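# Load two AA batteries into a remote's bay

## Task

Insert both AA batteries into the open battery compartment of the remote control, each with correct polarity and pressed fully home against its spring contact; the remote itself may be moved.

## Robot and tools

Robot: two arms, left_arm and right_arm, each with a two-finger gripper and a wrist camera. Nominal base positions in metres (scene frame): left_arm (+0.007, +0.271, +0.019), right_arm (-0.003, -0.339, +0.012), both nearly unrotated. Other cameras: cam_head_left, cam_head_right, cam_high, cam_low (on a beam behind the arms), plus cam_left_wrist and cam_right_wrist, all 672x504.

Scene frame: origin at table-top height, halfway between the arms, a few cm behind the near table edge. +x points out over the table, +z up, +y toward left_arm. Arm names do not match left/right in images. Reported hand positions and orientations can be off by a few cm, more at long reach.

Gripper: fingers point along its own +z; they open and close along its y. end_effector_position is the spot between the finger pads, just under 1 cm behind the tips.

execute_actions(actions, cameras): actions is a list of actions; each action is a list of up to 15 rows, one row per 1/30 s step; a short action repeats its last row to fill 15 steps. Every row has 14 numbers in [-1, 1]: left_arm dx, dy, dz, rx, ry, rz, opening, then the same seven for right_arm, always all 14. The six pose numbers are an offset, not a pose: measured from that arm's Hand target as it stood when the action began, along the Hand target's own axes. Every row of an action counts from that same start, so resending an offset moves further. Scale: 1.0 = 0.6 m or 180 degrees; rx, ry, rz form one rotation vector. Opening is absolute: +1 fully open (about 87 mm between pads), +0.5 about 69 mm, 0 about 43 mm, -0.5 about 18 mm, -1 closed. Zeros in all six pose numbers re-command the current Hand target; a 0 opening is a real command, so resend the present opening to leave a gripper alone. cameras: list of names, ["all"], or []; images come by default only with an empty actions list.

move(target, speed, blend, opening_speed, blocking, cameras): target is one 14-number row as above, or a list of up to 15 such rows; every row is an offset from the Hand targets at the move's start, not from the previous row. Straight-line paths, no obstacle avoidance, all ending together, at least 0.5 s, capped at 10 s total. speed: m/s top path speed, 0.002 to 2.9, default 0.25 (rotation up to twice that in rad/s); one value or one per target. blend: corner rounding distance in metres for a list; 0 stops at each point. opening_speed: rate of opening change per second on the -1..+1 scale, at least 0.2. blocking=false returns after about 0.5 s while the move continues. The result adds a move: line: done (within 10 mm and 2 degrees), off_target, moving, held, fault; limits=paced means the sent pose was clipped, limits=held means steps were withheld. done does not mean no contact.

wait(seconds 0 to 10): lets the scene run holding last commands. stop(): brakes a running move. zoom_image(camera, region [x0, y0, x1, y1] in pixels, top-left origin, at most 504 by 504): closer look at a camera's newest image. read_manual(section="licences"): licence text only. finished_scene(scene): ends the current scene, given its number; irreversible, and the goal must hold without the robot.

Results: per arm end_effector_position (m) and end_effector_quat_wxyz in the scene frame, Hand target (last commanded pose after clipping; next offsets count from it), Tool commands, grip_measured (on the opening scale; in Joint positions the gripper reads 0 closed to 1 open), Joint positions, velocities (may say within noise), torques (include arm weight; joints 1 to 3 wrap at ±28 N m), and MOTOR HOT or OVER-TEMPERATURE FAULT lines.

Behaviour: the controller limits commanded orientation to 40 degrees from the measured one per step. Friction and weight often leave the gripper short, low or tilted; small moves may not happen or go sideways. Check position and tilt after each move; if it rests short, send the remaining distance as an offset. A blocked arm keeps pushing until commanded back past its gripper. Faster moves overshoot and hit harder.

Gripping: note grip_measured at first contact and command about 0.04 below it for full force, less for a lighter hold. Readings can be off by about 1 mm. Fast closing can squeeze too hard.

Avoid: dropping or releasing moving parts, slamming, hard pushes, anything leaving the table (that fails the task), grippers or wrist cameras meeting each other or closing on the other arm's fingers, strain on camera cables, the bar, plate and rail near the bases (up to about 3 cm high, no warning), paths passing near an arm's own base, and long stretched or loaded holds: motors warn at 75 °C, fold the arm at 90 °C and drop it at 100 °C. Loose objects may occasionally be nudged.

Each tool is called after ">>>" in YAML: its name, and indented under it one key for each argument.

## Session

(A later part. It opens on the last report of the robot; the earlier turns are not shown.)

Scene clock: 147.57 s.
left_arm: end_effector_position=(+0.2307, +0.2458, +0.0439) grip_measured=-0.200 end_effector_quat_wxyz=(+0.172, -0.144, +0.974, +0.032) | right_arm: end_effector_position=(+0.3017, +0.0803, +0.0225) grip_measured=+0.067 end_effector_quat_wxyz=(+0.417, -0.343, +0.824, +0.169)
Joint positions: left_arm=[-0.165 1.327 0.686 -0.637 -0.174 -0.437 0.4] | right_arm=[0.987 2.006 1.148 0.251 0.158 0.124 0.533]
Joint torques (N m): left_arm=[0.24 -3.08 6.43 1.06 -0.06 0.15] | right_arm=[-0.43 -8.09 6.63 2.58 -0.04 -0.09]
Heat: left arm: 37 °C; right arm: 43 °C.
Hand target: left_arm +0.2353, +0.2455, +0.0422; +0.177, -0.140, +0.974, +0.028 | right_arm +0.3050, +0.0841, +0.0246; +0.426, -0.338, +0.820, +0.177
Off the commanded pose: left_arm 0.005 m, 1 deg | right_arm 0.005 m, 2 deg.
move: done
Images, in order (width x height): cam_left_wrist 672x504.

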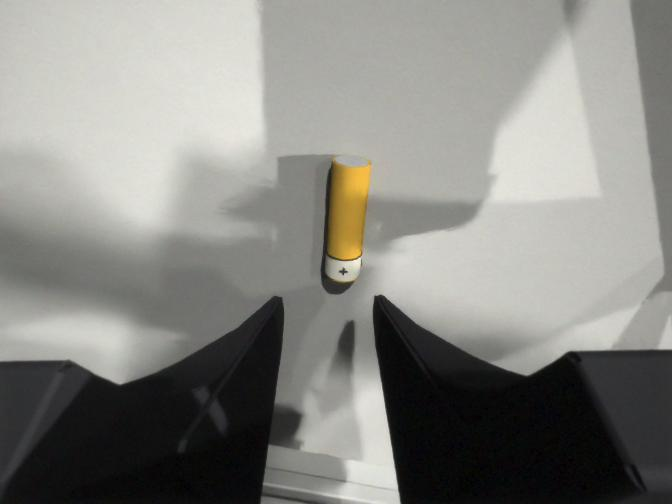

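>>> move:
  target: [0.031,-0.0083,0.0366,0,0,0,-0.2,0,0,0,0,0,0,-0.06]
  speed: 0.1
  cameras: ["cam_left_wrist"]

Scene clock: 149.60 s.
left_arm: end_effector_position=(+0.2223, +0.2406, +0.0161) grip_measured=-0.200 end_effector_quat_wxyz=(+0.168, -0.134, +0.976, +0.031) | right_arm: end_effector_position=(+0.3017, +0.0803, +0.0225) grip_measured=+0.067 end_effector_quat_wxyz=(+0.417, -0.343, +0.824, +0.169)
Joint positions: left_arm=[-0.193 1.361 0.59 -0.516 -0.174 -0.445 0.4] | right_arm=[0.987 2.006 1.148 0.251 0.158 0.124 0.533]
Joint torques (N m): left_arm=[-0.94 -3.38 6.23 1.03 -0.19 -0.16] | right_arm=[-0.39 -8.34 6.64 2.59 0 0.03]
Heat: left arm: 37 °C; right arm: 43 °C.
Hand target: left_arm +0.2275, +0.2381, +0.0151; +0.177, -0.140, +0.974, +0.028 | right_arm +0.3050, +0.0840, +0.0246; +0.426, -0.338, +0.820, +0.177
Off the commanded pose: left_arm 0.006 m, 1 deg | right_arm 0.005 m, 2 deg.
move: done
Images, in order (width x height): cam_left_wrist 672x504.

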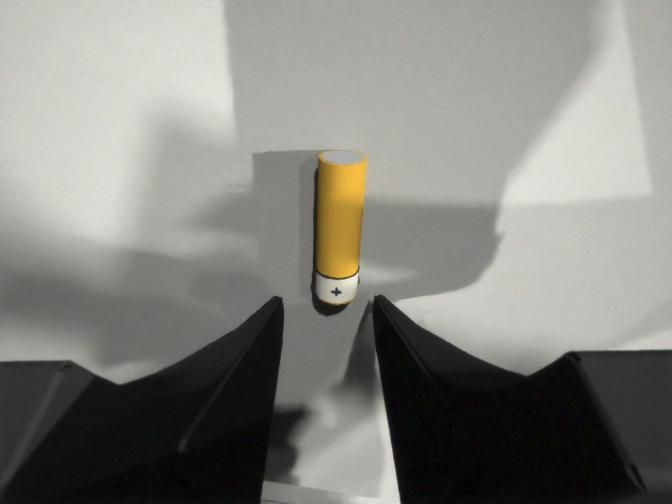

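>>> move:
  target: [-0.0127,-0.007,-0.001,0,0,0,-0.2,0,0,0,0,0,0,-0.06]
  speed: 0.1
  cameras: ["cam_left_wrist"]

Scene clock: 151.03 s.
left_arm: end_effector_position=(+0.2226, +0.2405, +0.0135) grip_measured=-0.200 end_effector_quat_wxyz=(+0.161, -0.134, +0.977, +0.033) | right_arm: end_effector_position=(+0.3017, +0.0803, +0.0225) grip_measured=+0.067 end_effector_quat_wxyz=(+0.417, -0.343, +0.824, +0.169)
Joint positions: left_arm=[-0.193 1.386 0.599 -0.516 -0.174 -0.446 0.4] | right_arm=[0.987 2.006 1.148 0.251 0.158 0.124 0.533]
Joint torques (N m): left_arm=[-1.11 -3.64 9.06 0.96 -0.14 -0.1] | right_arm=[-0.43 -8.28 6.45 2.58 0.03 -0.09]
Heat: left arm: 37 °C; right arm: 43 °C.
Hand target: left_arm +0.2354, +0.2360, +0.0184; +0.177, -0.140, +0.974, +0.028 | right_arm +0.3050, +0.0840, +0.0246; +0.426, -0.338, +0.820, +0.177
Off the commanded pose: left_arm 0.014 m, 2 deg | right_arm 0.005 m, 2 deg.
move: off_target (left_arm)
Images, in order (width x height): cam_left_wrist 672x504.

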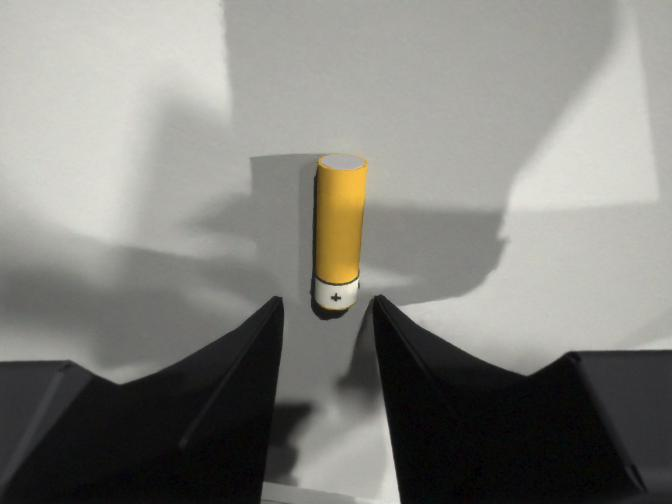

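>>> move:
  target:
    - [-0.02,0.0,-0.045,0,0,0,-0.2,0,0,0,0,0,0,-0.06]
    - [0.003,0.004,0.002,0,0,0,-0.2,0,0,0,0,0,0,-0.06]
  speed: 0.12
  cameras: ["cam_left_wrist"]

Scene clock: 153.60 s.
left_arm: end_effector_position=(+0.2275, +0.2395, +0.0171) grip_measured=-0.200 end_effector_quat_wxyz=(+0.168, -0.135, +0.976, +0.031) | right_arm: end_effector_position=(+0.3017, +0.0803, +0.0225) grip_measured=+0.067 end_effector_quat_wxyz=(+0.417, -0.343, +0.824, +0.169)
Joint positions: left_arm=[-0.193 1.383 0.611 -0.516 -0.174 -0.446 0.4] | right_arm=[0.987 2.006 1.148 0.251 0.158 0.124 0.533]
Joint torques (N m): left_arm=[-0.51 -3.58 6.49 0.96 -0.14 -0.1] | right_arm=[-0.24 -8.03 6.61 2.57 0.06 -0.05]
Heat: left arm: 37 °C; right arm: 43 °C.
Hand target: left_arm +0.2334, +0.2380, +0.0166; +0.177, -0.140, +0.974, +0.028 | right_arm +0.3050, +0.0840, +0.0246; +0.426, -0.338, +0.820, +0.177
Off the commanded pose: left_arm 0.006 m, 1 deg | right_arm 0.005 m, 2 deg.
move: done
Images, in order (width x height): cam_left_wrist 672x504.

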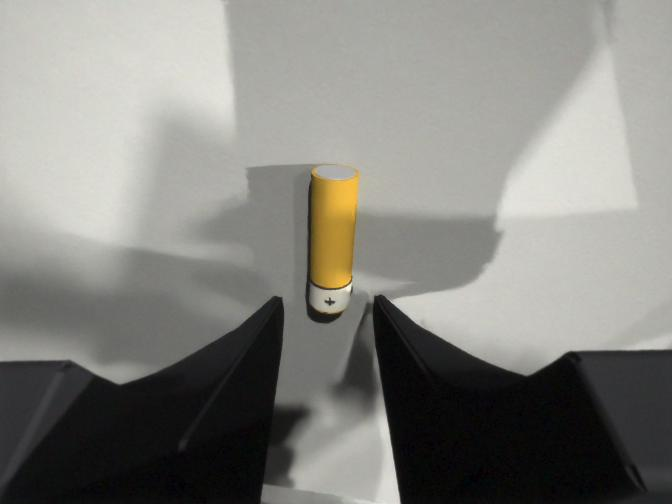

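>>> move:
  target:
    - [0,0,0,0,0,0,-0.74,0,0,0,0,0,0,-0.06]
    - [-0.0513,0,-0.141,0,0,0,-0.74,0,0,0,0,0,0,-0.06]
    - [-0.192,-0.2286,-0.0507,-0.0277,0.1087,-0.157,-0.74,0,0,0,0,0,0,-0.06]
  speed: 0.2
  blend: [0,0.03,0]
  opening_speed: 1
  cameras: ["cam_left_wrist","cam_head_left","cam_head_right"]

>>> zoom_image:
  camera: "cam_left_wrist"
  region: [220, 120, 440, 340]

Scene clock: 160.60 s.
left_arm: end_effector_position=(+0.3601, +0.1394, +0.0805) grip_measured=-0.619 end_effector_quat_wxyz=(+0.003, -0.377, +0.926, +0.010) | right_arm: end_effector_position=(+0.3017, +0.0803, +0.0225) grip_measured=+0.067 end_effector_quat_wxyz=(+0.417, -0.343, +0.824, +0.169)
Joint positions: left_arm=[-0.268 2.103 1.718 -1.212 -0.025 -1.048 0.191] | right_arm=[0.987 2.006 1.148 0.251 0.158 0.124 0.533]
Joint torques (N m): left_arm=[-1.02 -9.24 9.37 0.16 0 -0.17] | right_arm=[-0.2 -8.16 6.54 2.61 0.04 -0.04]
Heat: left arm: 37 °C; right arm: 43 °C.
Hand target: left_arm +0.3653, +0.1334, +0.0851; +0.006, -0.382, +0.924, +0.002 | right_arm +0.3050, +0.0840, +0.0246; +0.426, -0.338, +0.820, +0.177
Off the commanded pose: left_arm 0.009 m, 1 deg | right_arm 0.005 m, 2 deg.
move: done
Images, in order (width x height): cam_head_left 672x504, cam_head_right 672x504, cam_left_wrist 672x504.

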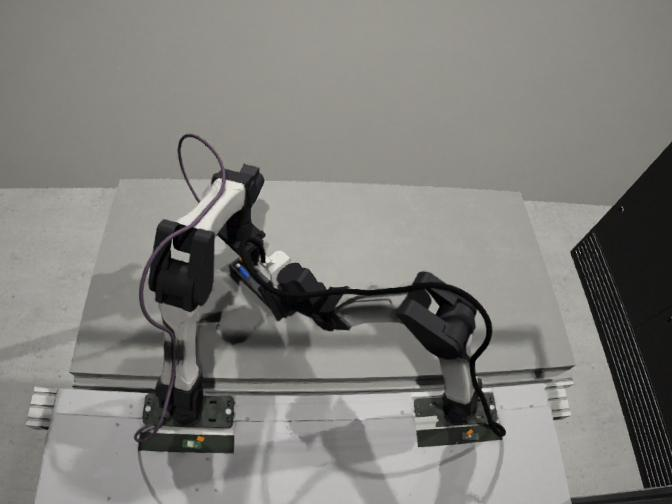

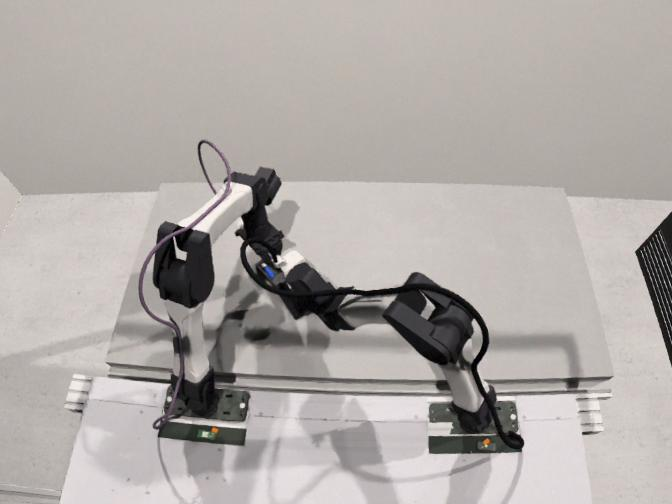

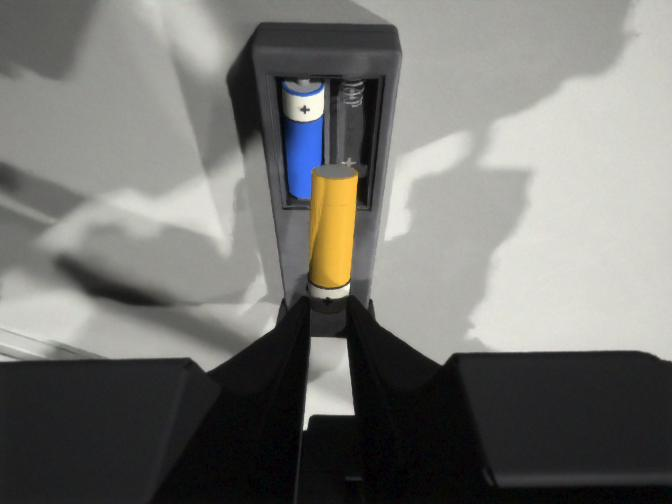

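Scaled by 2.291.

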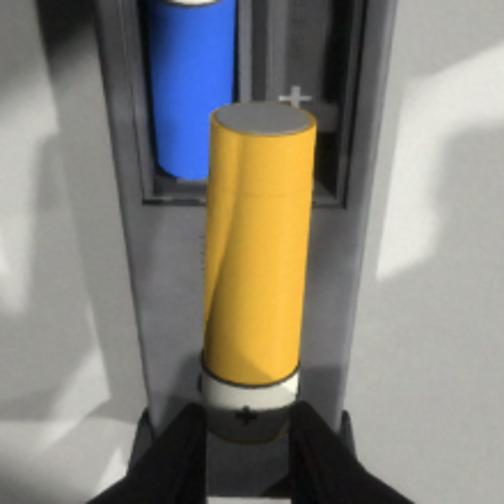

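>>> move:
  target: [0.01,-0.011,0.055,0,0,0,-0.74,0,0,0,0,0,0,-0.06]
  speed: 0.1
  cameras: ["cam_left_wrist"]

>>> zoom_image:
  camera: "cam_left_wrist"
  region: [220, 120, 440, 340]

Scene clock: 162.80 s.
left_arm: end_effector_position=(+0.3630, +0.1299, +0.0533) grip_measured=-0.619 end_effector_quat_wxyz=(+0.003, -0.377, +0.926, +0.009) | right_arm: end_effector_position=(+0.3017, +0.0803, +0.0225) grip_measured=+0.067 end_effector_quat_wxyz=(+0.417, -0.343, +0.824, +0.169)
Joint positions: left_arm=[-0.288 2.142 1.668 -1.122 -0.023 -1.067 0.191] | right_arm=[0.987 2.006 1.148 0.251 0.158 0.124 0.533]
Joint torques (N m): left_arm=[-0.95 -9.69 6.45 0.33 -0.01 -0.17] | right_arm=[-0.28 -8.23 6.68 2.52 0.1 -0.05]
Heat: left arm: 37 °C; right arm: 44 °C.
Hand target: left_arm +0.3661, +0.1247, +0.0521; +0.006, -0.382, +0.924, +0.002 | right_arm +0.3050, +0.0840, +0.0246; +0.426, -0.338, +0.820, +0.177
Off the commanded pose: left_arm 0.006 m, 1 deg | right_arm 0.005 m, 2 deg.
move: done
Images, in order (width x height): cam_left_wrist 672x504.

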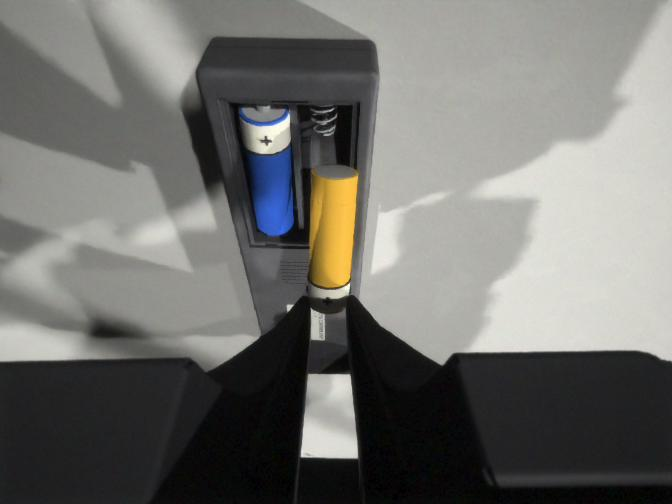

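Scaled by 2.291.

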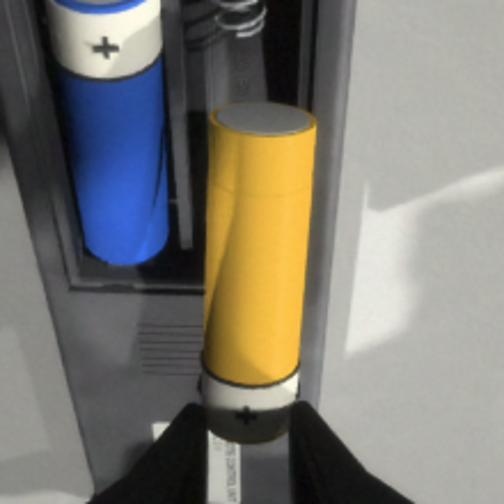

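>>> move:
  target: [0.0,0.007,0.02,0,0,0,-0.74,0,0,0,0,0,0,-0.06]
  speed: 0.06
  cameras: ["cam_left_wrist"]

>>> zoom_image:
  camera: "cam_left_wrist"
  region: [220, 120, 440, 340]

Scene clock: 164.37 s.
left_arm: end_effector_position=(+0.3584, +0.1309, +0.0424) grip_measured=-0.619 end_effector_quat_wxyz=(+0.000, -0.377, +0.926, +0.011) | right_arm: end_effector_position=(+0.3017, +0.0803, +0.0225) grip_measured=+0.067 end_effector_quat_wxyz=(+0.417, -0.343, +0.824, +0.169)
Joint positions: left_arm=[-0.288 2.142 1.623 -1.085 -0.022 -1.067 0.191] | right_arm=[0.987 2.006 1.148 0.251 0.158 0.124 0.533]
Joint torques (N m): left_arm=[-0.36 -9.72 5.87 0.45 -0.01 -0.12] | right_arm=[-0.44 -8.29 6.56 2.54 0 -0.09]
Heat: left arm: 37 °C; right arm: 44 °C.
Hand target: left_arm +0.3632, +0.1278, +0.0401; +0.006, -0.382, +0.924, +0.002 | right_arm +0.3050, +0.0840, +0.0246; +0.426, -0.338, +0.820, +0.177
Off the commanded pose: left_arm 0.006 m, 1 deg | right_arm 0.005 m, 2 deg.
move: done
Images, in order (width x height): cam_left_wrist 672x504.

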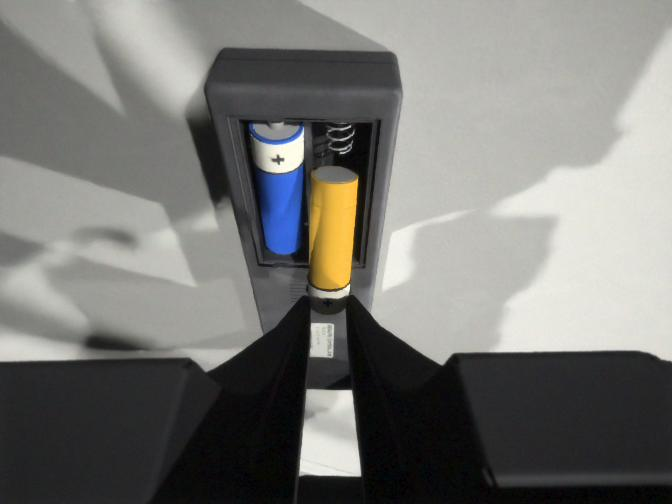

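Scaled by 2.291.

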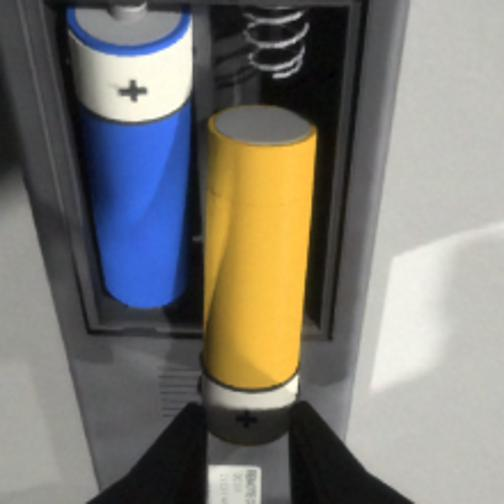

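>>> move:
  target: [0.0,-0.002,0.012,0,0,0,-0.74,0,0,0,0,0,0,-0.06]
  speed: 0.06
  cameras: ["cam_left_wrist"]

>>> zoom_image:
  camera: "cam_left_wrist"
  region: [220, 120, 440, 340]

Scene clock: 165.57 s.
left_arm: end_effector_position=(+0.3575, +0.1299, +0.0410) grip_measured=-0.619 end_effector_quat_wxyz=(-0.003, -0.377, +0.926, +0.009) | right_arm: end_effector_position=(+0.3017, +0.0803, +0.0225) grip_measured=+0.067 end_effector_quat_wxyz=(+0.417, -0.343, +0.824, +0.169)
Joint positions: left_arm=[-0.288 2.142 1.616 -1.078 -0.015 -1.067 0.191] | right_arm=[0.987 2.006 1.148 0.251 0.158 0.124 0.533]
Joint torques (N m): left_arm=[-0.64 -9.03 5.2 0.6 -0.08 -0.07] | right_arm=[-0.32 -8.35 6.64 2.47 0.04 -0.07]
Heat: left arm: 37 °C; right arm: 44 °C.
Hand target: left_arm +0.3641, +0.1270, +0.0329; +0.006, -0.382, +0.924, +0.002 | right_arm +0.3050, +0.0840, +0.0246; +0.426, -0.338, +0.820, +0.177
Off the commanded pose: left_arm 0.011 m, 1 deg | right_arm 0.005 m, 2 deg.
move: off_target (left_arm)
Images, in order (width x height): cam_left_wrist 672x504.

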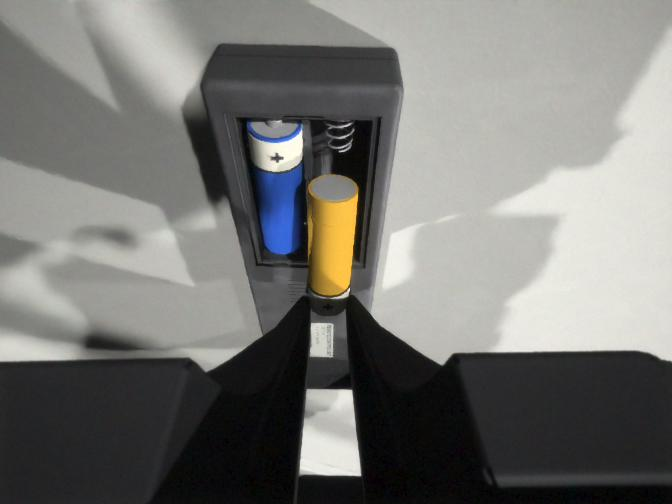

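Scaled by 2.291.

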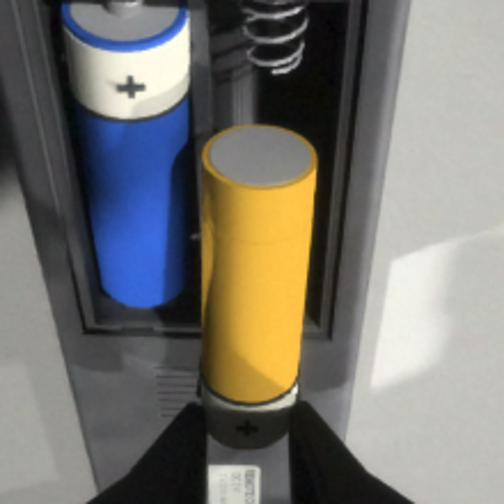

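>>> move:
  target:
    - [0.0,-0.003,-0.022,0,0,0,-0.74,0,0,0,0,0,0,-0.06]
    - [0.0,-0.005,0.0,0,0,0,-0.74,0,0,0,0,0,0,-0.06]
  speed: 0.06
  cameras: ["cam_left_wrist"]

>>> zoom_image:
  camera: "cam_left_wrist"
  region: [220, 120, 440, 340]

Scene clock: 167.43 s.
left_arm: end_effector_position=(+0.3580, +0.1297, +0.0414) grip_measured=-0.619 end_effector_quat_wxyz=(-0.003, -0.377, +0.926, +0.008) | right_arm: end_effector_position=(+0.3017, +0.0803, +0.0225) grip_measured=+0.067 end_effector_quat_wxyz=(+0.417, -0.343, +0.824, +0.169)
Joint positions: left_arm=[-0.288 2.144 1.62 -1.081 -0.014 -1.067 0.191] | right_arm=[0.987 2.006 1.148 0.251 0.158 0.124 0.533]
Joint torques (N m): left_arm=[-0.88 -8.27 6.28 0.58 -0.08 -0.14] | right_arm=[-0.49 -8.31 6.63 2.56 0 -0.03]
Heat: left arm: 37 °C; right arm: 44 °C.
Hand target: left_arm +0.3662, +0.1249, +0.0329; +0.006, -0.382, +0.924, +0.002 | right_arm +0.3050, +0.0840, +0.0246; +0.426, -0.338, +0.820, +0.177
Off the commanded pose: left_arm 0.013 m, 1 deg | right_arm 0.005 m, 2 deg.
move: off_target (left_arm)
Images, in order (width x height): cam_left_wrist 672x504.

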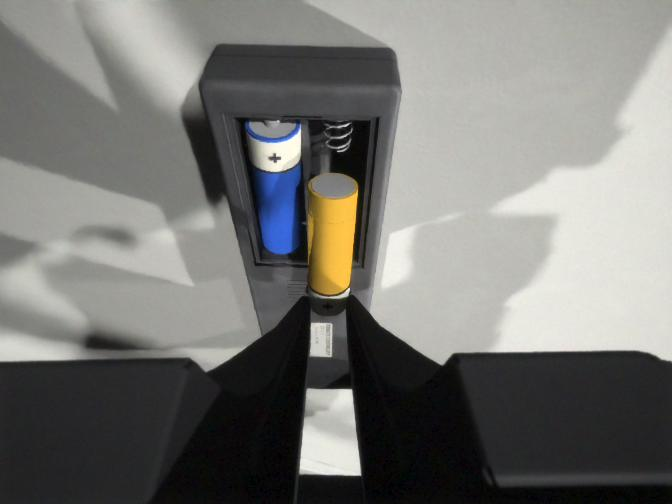

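Scaled by 2.291.

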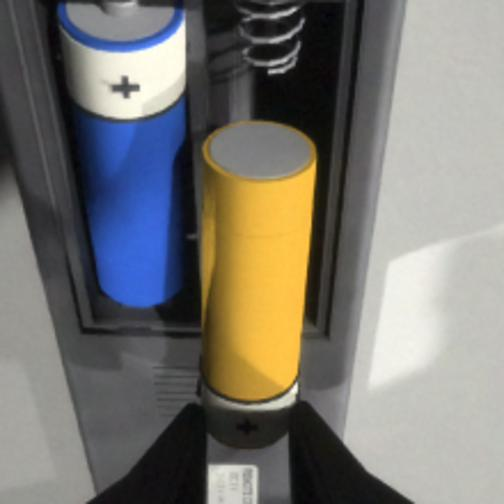

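>>> move:
  target: [-0.036,0.0,-0.012,0,0,0,-0.76,0,0,0,0,0,0,-0.06]
  speed: 0.05
  cameras: ["cam_left_wrist"]

>>> zoom_image:
  camera: "cam_left_wrist"
  region: [220, 120, 440, 340]

Scene clock: 169.10 s.
left_arm: end_effector_position=(+0.3684, +0.1365, +0.0396) grip_measured=-0.619 end_effector_quat_wxyz=(-0.011, -0.385, +0.923, +0.006) | right_arm: end_effector_position=(+0.3020, +0.0807, +0.0226) grip_measured=+0.067 end_effector_quat_wxyz=(+0.418, -0.343, +0.824, +0.170)
Joint positions: left_arm=[-0.258 2.185 1.675 -1.104 -0.002 -1.054 0.191] | right_arm=[0.987 2.007 1.148 0.254 0.158 0.124 0.533]
Joint torques (N m): left_arm=[0.84 -9.42 9.25 0.29 -0.27 0.13] | right_arm=[-0.64 -8.4 6.53 2.61 0.01 -0.07]
Heat: left arm: 37 °C; right arm: 44 °C.
Hand target: left_arm +0.3814, +0.1402, +0.0403; +0.006, -0.382, +0.924, +0.002 | right_arm +0.3050, +0.0840, +0.0247; +0.426, -0.338, +0.820, +0.177
Off the commanded pose: left_arm 0.014 m, 2 deg | right_arm 0.005 m, 1 deg.
move: off_target (left_arm)
Images, in order (width x height): cam_left_wrist 672x504.

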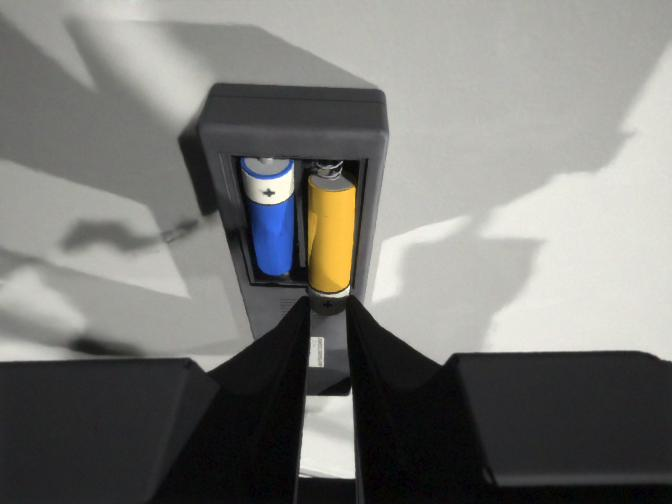

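Scaled by 2.291.

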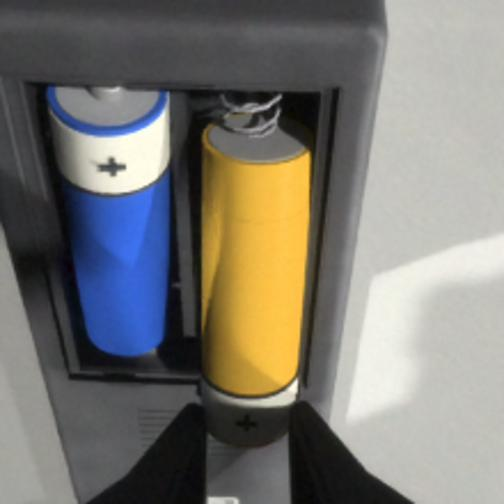

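>>> move:
  target: [-0.022,0.002,0.002,0,0,0,-0.76,0,0,0,0,0,0,-0.06]
  speed: 0.05
  cameras: ["cam_left_wrist"]

>>> zoom_image:
  camera: "cam_left_wrist"
  region: [220, 120, 440, 340]

Scene clock: 170.40 s.
left_arm: end_effector_position=(+0.3702, +0.1395, +0.0397) grip_measured=-0.619 end_effector_quat_wxyz=(-0.025, -0.380, +0.925, +0.001) | right_arm: end_effector_position=(+0.3028, +0.0820, +0.0229) grip_measured=+0.067 end_effector_quat_wxyz=(+0.421, -0.342, +0.822, +0.172)
Joint positions: left_arm=[-0.239 2.208 1.707 -1.13 0.023 -1.025 0.191] | right_arm=[0.987 2.01 1.148 0.265 0.158 0.124 0.533]
Joint torques (N m): left_arm=[1.43 -9.5 9.26 0.4 -0.46 0.13] | right_arm=[-0.34 -8.57 6.68 2.48 -0.02 -0.03]
Heat: left arm: 37 °C; right arm: 44 °C.
Hand target: left_arm +0.3900, +0.1503, +0.0394; +0.006, -0.382, +0.924, +0.002 | right_arm +0.3050, +0.0841, +0.0246; +0.426, -0.338, +0.820, +0.177
Off the commanded pose: left_arm 0.023 m, 4 deg | right_arm 0.003 m, 1 deg.
move: off_target (left_arm)
Images, in order (width x height): cam_left_wrist 672x504.

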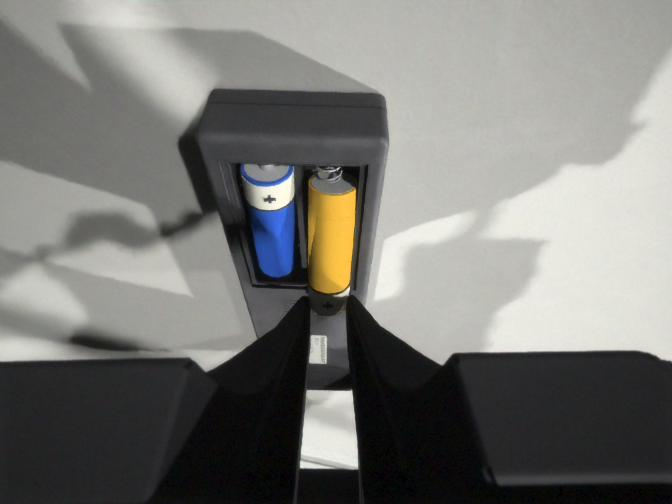

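Scaled by 2.291.

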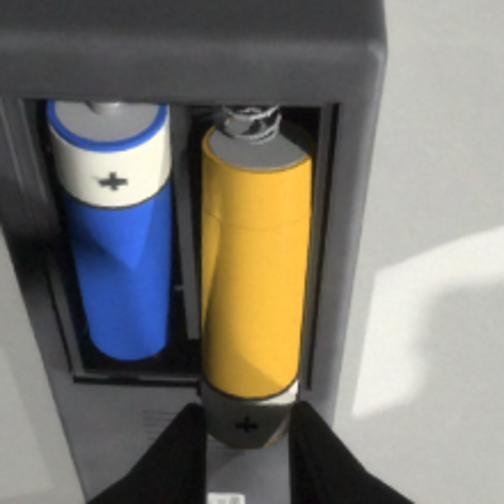

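>>> move:
  target: [-0.03,0.0,0.0,0,0,0,-0.76,0,0,0,0,0,0,-0.06]
  speed: 0.05
  cameras: ["cam_left_wrist"]

>>> zoom_image:
  camera: "cam_left_wrist"
  region: [220, 120, 440, 340]

Scene clock: 171.83 s.
left_arm: end_effector_position=(+0.3754, +0.1453, +0.0427) grip_measured=-0.619 end_effector_quat_wxyz=(-0.042, -0.377, +0.925, -0.004) | right_arm: end_effector_position=(+0.3050, +0.0855, +0.0269) grip_measured=+0.067 end_effector_quat_wxyz=(+0.429, -0.339, +0.818, +0.177)
Joint positions: left_arm=[-0.212 2.245 1.771 -1.181 0.048 -0.991 0.191] | right_arm=[0.987 2.01 1.148 0.288 0.158 0.124 0.533]
Joint torques (N m): left_arm=[2.09 -9.62 9.5 0.59 -0.7 0.13] | right_arm=[-0.21 -8.51 6.75 2.16 0.08 -0.05]
Heat: left arm: 37 °C; right arm: 44 °C.
Hand target: left_arm +0.4026, +0.1630, +0.0395; +0.006, -0.382, +0.924, +0.002 | right_arm +0.3050, +0.0841, +0.0247; +0.427, -0.338, +0.820, +0.177
Off the commanded pose: left_arm 0.033 m, 6 deg | right_arm 0.003 m, 0 deg.
move: off_target (left_arm)
Images, in order (width x height): cam_left_wrist 672x504.

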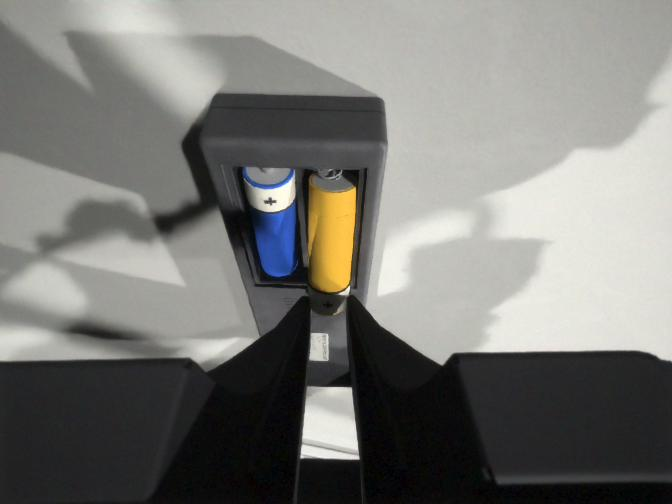

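Scaled by 2.291.

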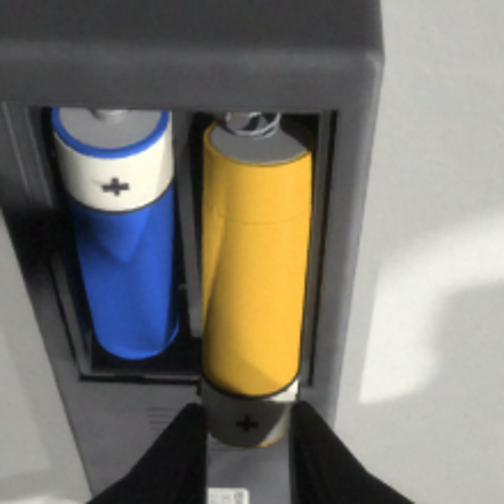

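>>> move:
  target: [0.015,0.0,0.022,0,-0.05,0,-0.76,0,0,0,0,0,0,-0.06]
  speed: 0.05
  cameras: ["cam_left_wrist"]

>>> zoom_image:
  camera: "cam_left_wrist"
  region: [220, 140, 440, 360]

Scene clock: 175.30 s.
left_arm: end_effector_position=(+0.3728, +0.1436, +0.0338) grip_measured=-0.619 end_effector_quat_wxyz=(+0.016, -0.371, +0.928, +0.018) | right_arm: end_effector_position=(+0.3047, +0.0848, +0.0230) grip_measured=+0.067 end_effector_quat_wxyz=(+0.427, -0.340, +0.819, +0.175)
Joint positions: left_arm=[-0.262 2.175 1.644 -1.055 -0.052 -1.027 0.191] | right_arm=[0.987 2.018 1.148 0.288 0.158 0.124 0.533]
Joint torques (N m): left_arm=[0.16 -10.36 4.85 1.07 -1.05 -0.12] | right_arm=[-0.39 -9.26 6.49 2.15 0 -0.04]
Heat: left arm: 37 °C; right arm: 45 °C.
Hand target: left_arm +0.3965, +0.1568, +0.0263; +0.079, -0.381, +0.921, +0.032 | right_arm +0.3050, +0.0841, +0.0248; +0.427, -0.338, +0.820, +0.177
Off the commanded pose: left_arm 0.028 m, 8 deg | right_arm 0.002 m, 0 deg.
move: off_target (left_arm)
Images, in order (width x height): cam_left_wrist 672x504.

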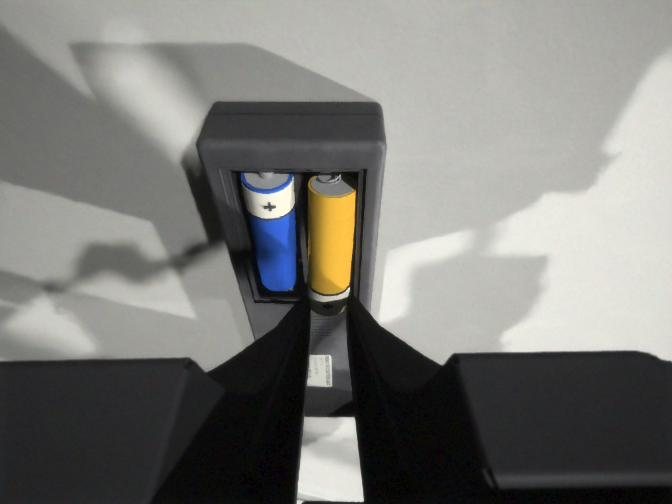

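Scaled by 2.291.

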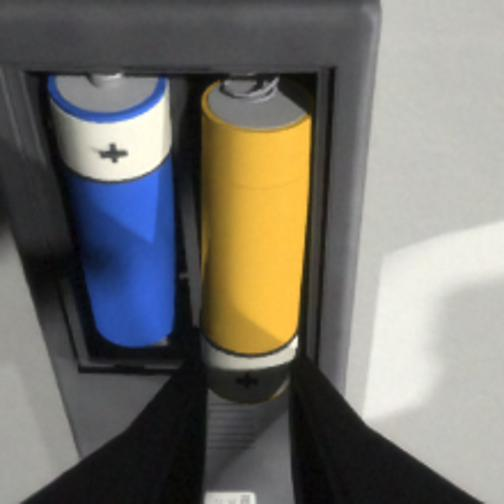

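>>> move:
  target: [-0.018,0.0,0.015,0,-0.02,0,-0.76,0,0,0,0,0,0,-0.06]
  speed: 0.05
  cameras: ["cam_left_wrist"]

>>> zoom_image:
  camera: "cam_left_wrist"
  region: [220, 140, 440, 360]

Scene clock: 176.70 s.
left_arm: end_effector_position=(+0.3730, +0.1440, +0.0335) grip_measured=-0.619 end_effector_quat_wxyz=(+0.025, -0.369, +0.929, +0.019) | right_arm: end_effector_position=(+0.3047, +0.0848, +0.0230) grip_measured=+0.067 end_effector_quat_wxyz=(+0.427, -0.340, +0.819, +0.175)
Joint positions: left_arm=[-0.267 2.162 1.625 -1.036 -0.067 -1.028 0.191] | right_arm=[0.987 2.018 1.148 0.288 0.158 0.124 0.533]
Joint torques (N m): left_arm=[0.62 -9.28 4.79 1.37 -1.39 -0.14] | right_arm=[-0.42 -9.26 6.83 2.16 0.08 -0.1]
Heat: left arm: 37 °C; right arm: 45 °C.
Hand target: left_arm +0.4050, +0.1653, +0.0192; +0.108, -0.379, +0.918, +0.044 | right_arm +0.3050, +0.0841, +0.0248; +0.427, -0.338, +0.820, +0.177
Off the commanded pose: left_arm 0.041 m, 10 deg | right_arm 0.002 m, 0 deg.
move: off_target (left_arm)
Images, in order (width x height): cam_left_wrist 672x504.

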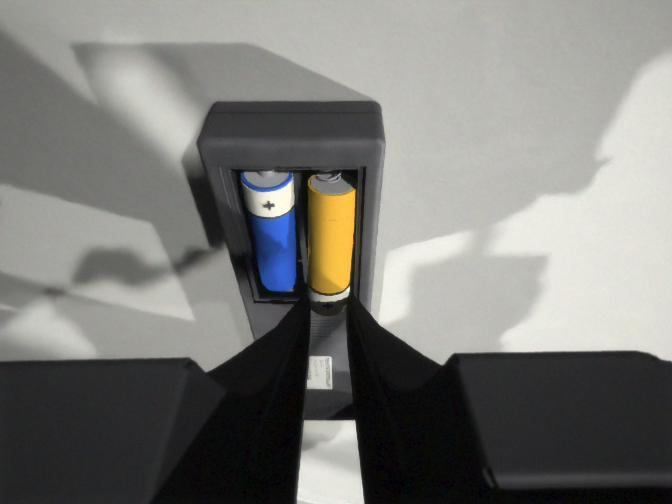

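Scaled by 2.291.

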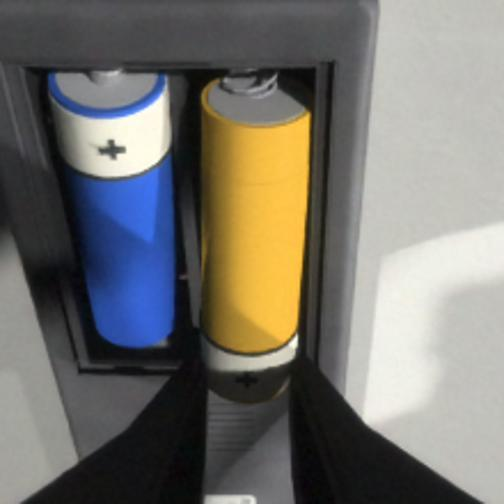

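>>> move:
  target:
    - [0.064,0,-0.043,0,0.04,0,-0.74,0,0,0,0,0,0,-0.06]
    - [0.064,0,-0.043,0,0.04,0,-0.5,0,0,0,0,0,0,-0.06]
    - [0.064,0,-0.057,0,0.04,0,-0.5,0,0,0,0,0,0,-0.06]
  speed: 0.06
  opening_speed: 0.5
  cameras: ["cam_left_wrist"]

>>> zoom_image:
  camera: "cam_left_wrist"
  region: [220, 140, 440, 360]

Scene clock: 180.90 s.
left_arm: end_effector_position=(+0.3694, +0.1408, +0.0350) grip_measured=-0.500 end_effector_quat_wxyz=(+0.035, -0.378, +0.925, +0.031) | right_arm: end_effector_position=(+0.3045, +0.0845, +0.0227) grip_measured=+0.067 end_effector_quat_wxyz=(+0.426, -0.340, +0.820, +0.175)
Joint positions: left_arm=[-0.289 2.149 1.614 -1.04 -0.097 -1.07 0.25] | right_arm=[0.987 2.018 1.148 0.286 0.158 0.124 0.533]
Joint torques (N m): left_arm=[-1.54 -12.41 6.12 0.31 -0.14 -0.24] | right_arm=[-0.54 -9.1 6.56 2.2 0.06 -0.04]
Heat: left arm: 37 °C; right arm: 45 °C.
Hand target: left_arm +0.3729, +0.1334, +0.0435; +0.050, -0.382, +0.923, +0.020 | right_arm +0.3050, +0.0841, +0.0247; +0.427, -0.338, +0.820, +0.177
Off the commanded pose: left_arm 0.012 m, 2 deg | right_arm 0.002 m, 0 deg.
move: off_target (left_arm)
Images, in order (width x height): cam_left_wrist 672x504.

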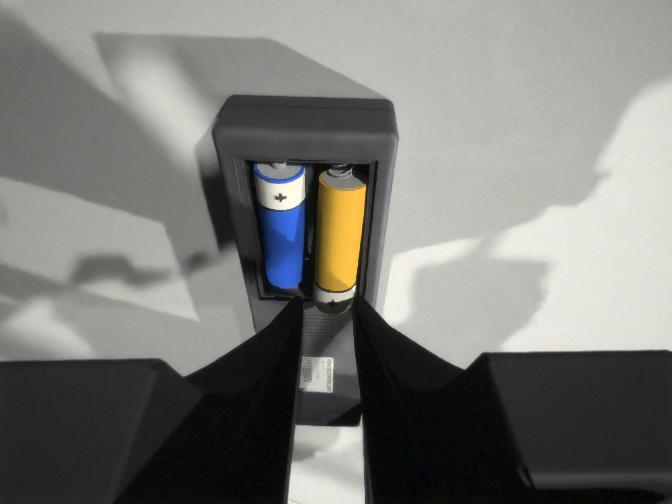

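Scaled by 2.291.

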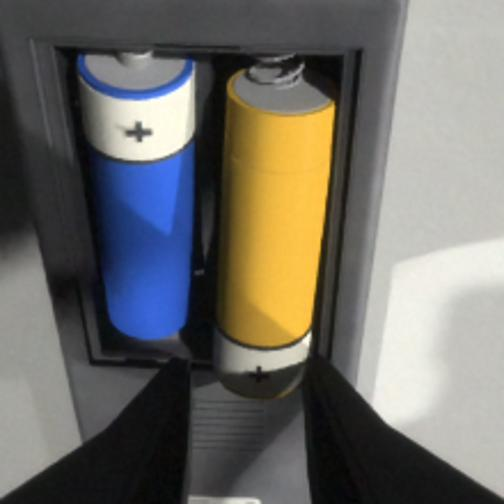

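>>> move:
  target: [-0.014,0.005,-0.045,0,0.01,0,-0.98,0,0,0,0,0,0,-0.06]
  speed: 0.12
  opening_speed: 0.6
  cameras: ["cam_left_wrist"]

>>> zoom_image:
  camera: "cam_left_wrist"
  region: [220, 140, 440, 360]

Scene clock: 183.07 s.
left_arm: end_effector_position=(+0.3655, +0.1413, +0.0518) grip_measured=-0.621 end_effector_quat_wxyz=(+0.017, -0.381, +0.924, +0.035) | right_arm: end_effector_position=(+0.3044, +0.0844, +0.0225) grip_measured=+0.067 end_effector_quat_wxyz=(+0.426, -0.341, +0.820, +0.175)
Joint positions: left_arm=[-0.283 2.149 1.678 -1.136 -0.08 -1.073 0.19] | right_arm=[0.987 2.018 1.148 0.285 0.158 0.123 0.533]
Joint torques (N m): left_arm=[0.16 -13.12 9.11 0.18 -0.04 0.04] | right_arm=[-0.35 -9.07 6.61 2.2 0.04 -0.06]
Heat: left arm: 37 °C; right arm: 45 °C.
Hand target: left_arm +0.3747, +0.1394, +0.0713; +0.035, -0.382, +0.924, +0.014 | right_arm +0.3050, +0.0840, +0.0247; +0.427, -0.338, +0.820, +0.177
Off the commanded pose: left_arm 0.022 m, 3 deg | right_arm 0.002 m, 0 deg.
move: off_target (left_arm)
Images, in order (width x height): cam_left_wrist 672x504.

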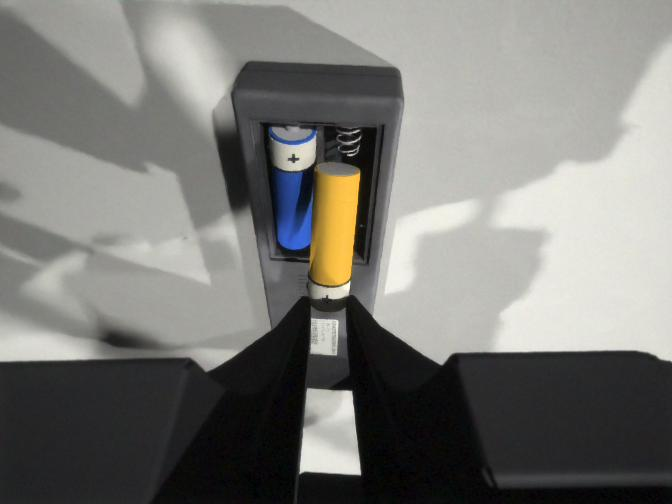

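Scaled by 2.291.

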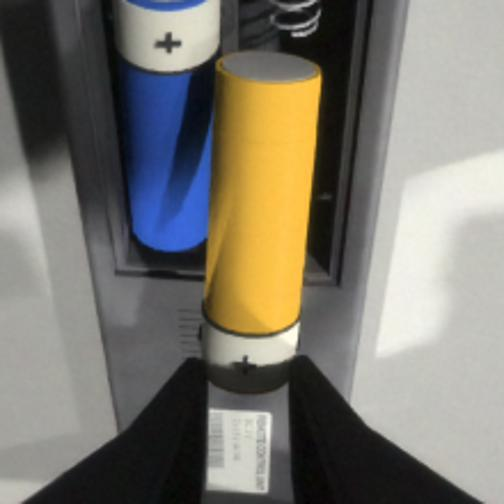

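>>> move:
  target: [0.007,-0.005,0.052,0,0,0,-0.76,0,0,0,0,0,0,-0.06]
  speed: 0.08
  cameras: ["cam_left_wrist"]

>>> zoom_image:
  camera: "cam_left_wrist"
  region: [220, 120, 440, 340]

Scene clock: 184.67 s.
left_arm: end_effector_position=(+0.3685, +0.1395, +0.0409) grip_measured=-0.621 end_effector_quat_wxyz=(+0.024, -0.382, +0.924, +0.026) | right_arm: end_effector_position=(+0.3044, +0.0844, +0.0225) grip_measured=+0.067 end_effector_quat_wxyz=(+0.426, -0.341, +0.820, +0.175)
Joint positions: left_arm=[-0.283 2.149 1.635 -1.07 -0.075 -1.073 0.19] | right_arm=[0.987 2.018 1.148 0.285 0.158 0.123 0.533]
Joint torques (N m): left_arm=[-0.47 -10.17 6.27 0.6 -0.06 -0.05] | right_arm=[-0.4 -9.18 6.49 2.21 0.01 -0.01]
Heat: left arm: 37 °C; right arm: 45 °C.
Hand target: left_arm +0.3756, +0.1360, +0.0399; +0.035, -0.382, +0.924, +0.014 | right_arm +0.3050, +0.0840, +0.0247; +0.427, -0.338, +0.820, +0.177
Off the commanded pose: left_arm 0.008 m, 2 deg | right_arm 0.002 m, 0 deg.
move: done
Images, in order (width x height): cam_left_wrist 672x504.

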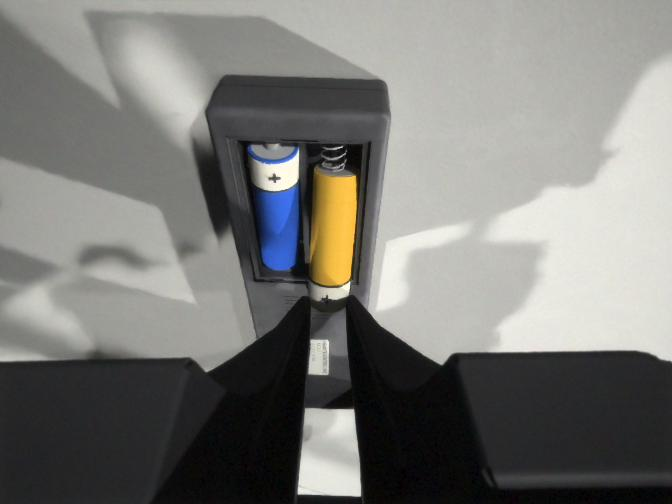

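Scaled by 2.291.

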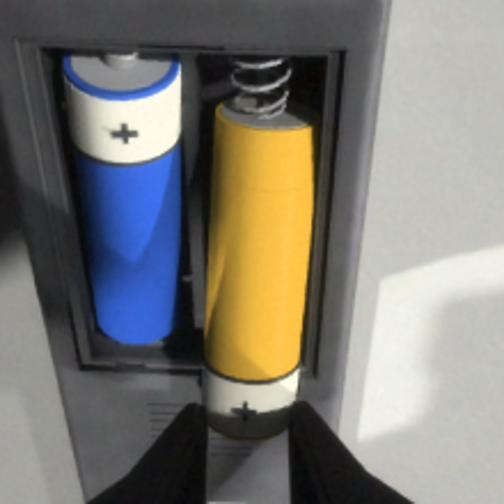

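>>> move:
  target:
    - [-0.045,0.001,0.0,0,0,0,-0.78,0,0,0,0,0,0,-0.06]
    - [-0.05,0.001,0.028,0,-0.03,0,-0.78,0,0,0,0,0,0,-0.06]
  speed: 0.06
  cameras: ["cam_left_wrist"]

>>> zoom_image:
  camera: "cam_left_wrist"
  region: [220, 120, 440, 340]

Scene clock: 190.27 s.
left_arm: end_effector_position=(+0.3720, +0.1442, +0.0336) grip_measured=-0.621 end_effector_quat_wxyz=(+0.012, -0.375, +0.927, +0.018) | right_arm: end_effector_position=(+0.3046, +0.0847, +0.0229) grip_measured=+0.067 end_effector_quat_wxyz=(+0.426, -0.340, +0.820, +0.175)
Joint positions: left_arm=[-0.259 2.176 1.646 -1.061 -0.049 -1.034 0.19] | right_arm=[0.987 2.018 1.148 0.287 0.158 0.123 0.533]
Joint torques (N m): left_arm=[0.12 -10.52 4.89 1.07 -1.01 -0.05] | right_arm=[-0.46 -9.26 6.72 2.26 0.06 -0.07]
Heat: left arm: 37 °C; right arm: 45 °C.
Hand target: left_arm +0.3972, +0.1583, +0.0254; +0.079, -0.381, +0.921, +0.032 | right_arm +0.3050, +0.0840, +0.0247; +0.427, -0.338, +0.820, +0.177
Off the commanded pose: left_arm 0.030 m, 8 deg | right_arm 0.002 m, 0 deg.
move: off_target (left_arm)
Images, in order (width x height): cam_left_wrist 672x504.

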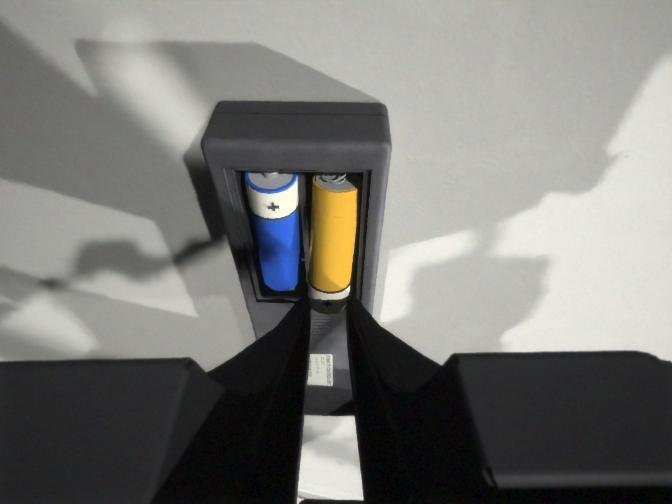

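Scaled by 2.291.

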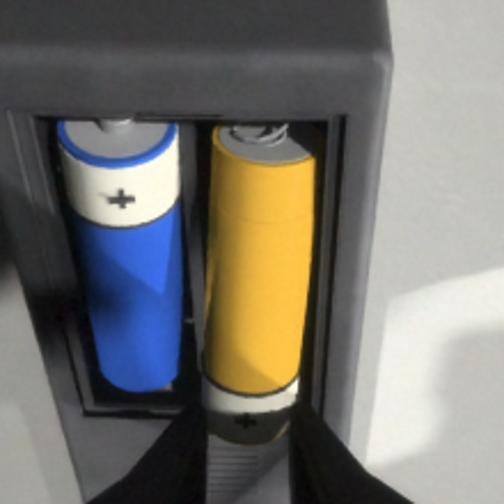

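>>> move:
  target:
    - [-0.029,0.0,-0.022,0,0.02,0,-0.8,0,0,0,0,0,0,-0.06]
    - [-0.034,0,0.015,0,-0.01,0,-0.8,0,0,0,0,0,0,-0.06]
  speed: 0.06
  cameras: ["cam_left_wrist"]

>>> zoom_image:
  camera: "cam_left_wrist"
  region: [220, 120, 440, 340]

Scene clock: 192.77 s.
left_arm: end_effector_position=(+0.3760, +0.1496, +0.0343) grip_measured=-0.621 end_effector_quat_wxyz=(+0.000, -0.373, +0.928, +0.014) | right_arm: end_effector_position=(+0.3066, +0.0878, +0.0252) grip_measured=+0.067 end_effector_quat_wxyz=(+0.433, -0.338, +0.816, +0.180)
Joint positions: left_arm=[-0.235 2.201 1.684 -1.089 -0.029 -1.005 0.19] | right_arm=[0.987 2.022 1.148 0.31 0.157 0.123 0.533]
Joint torques (N m): left_arm=[1.07 -9.99 4.94 1.37 -1.45 -0.06] | right_arm=[-0.27 -9.57 6.63 1.94 0.06 -0.01]
Heat: left arm: 38 °C; right arm: 45 °C.
Hand target: left_arm +0.4125, +0.1737, +0.0201; +0.093, -0.380, +0.919, +0.038 | right_arm +0.3050, +0.0841, +0.0247; +0.427, -0.338, +0.820, +0.177
Off the commanded pose: left_arm 0.046 m, 11 deg | right_arm 0.004 m, 1 deg.
move: off_target (left_arm)
Images, in order (width x height): cam_left_wrist 672x504.

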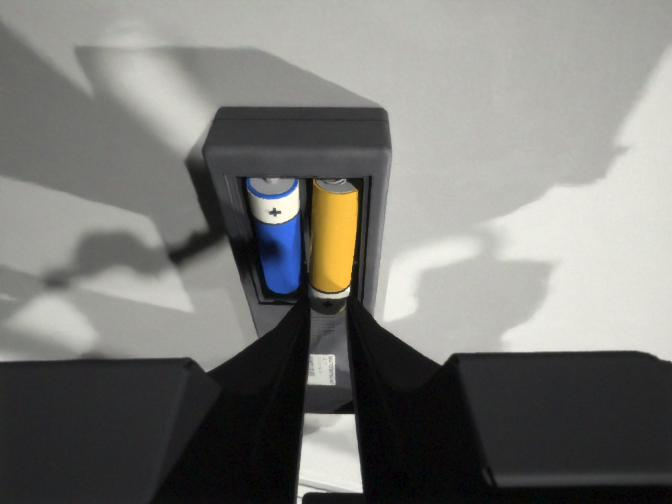

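Scaled by 2.291.

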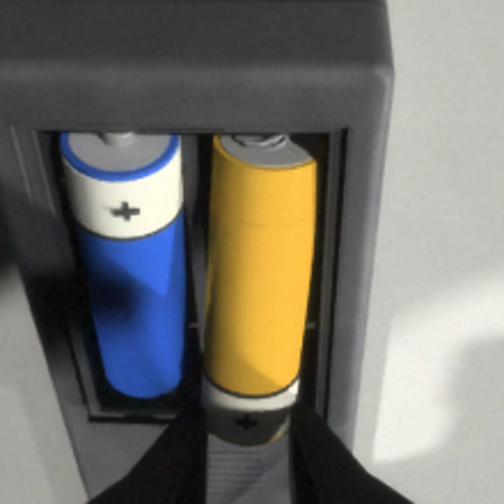

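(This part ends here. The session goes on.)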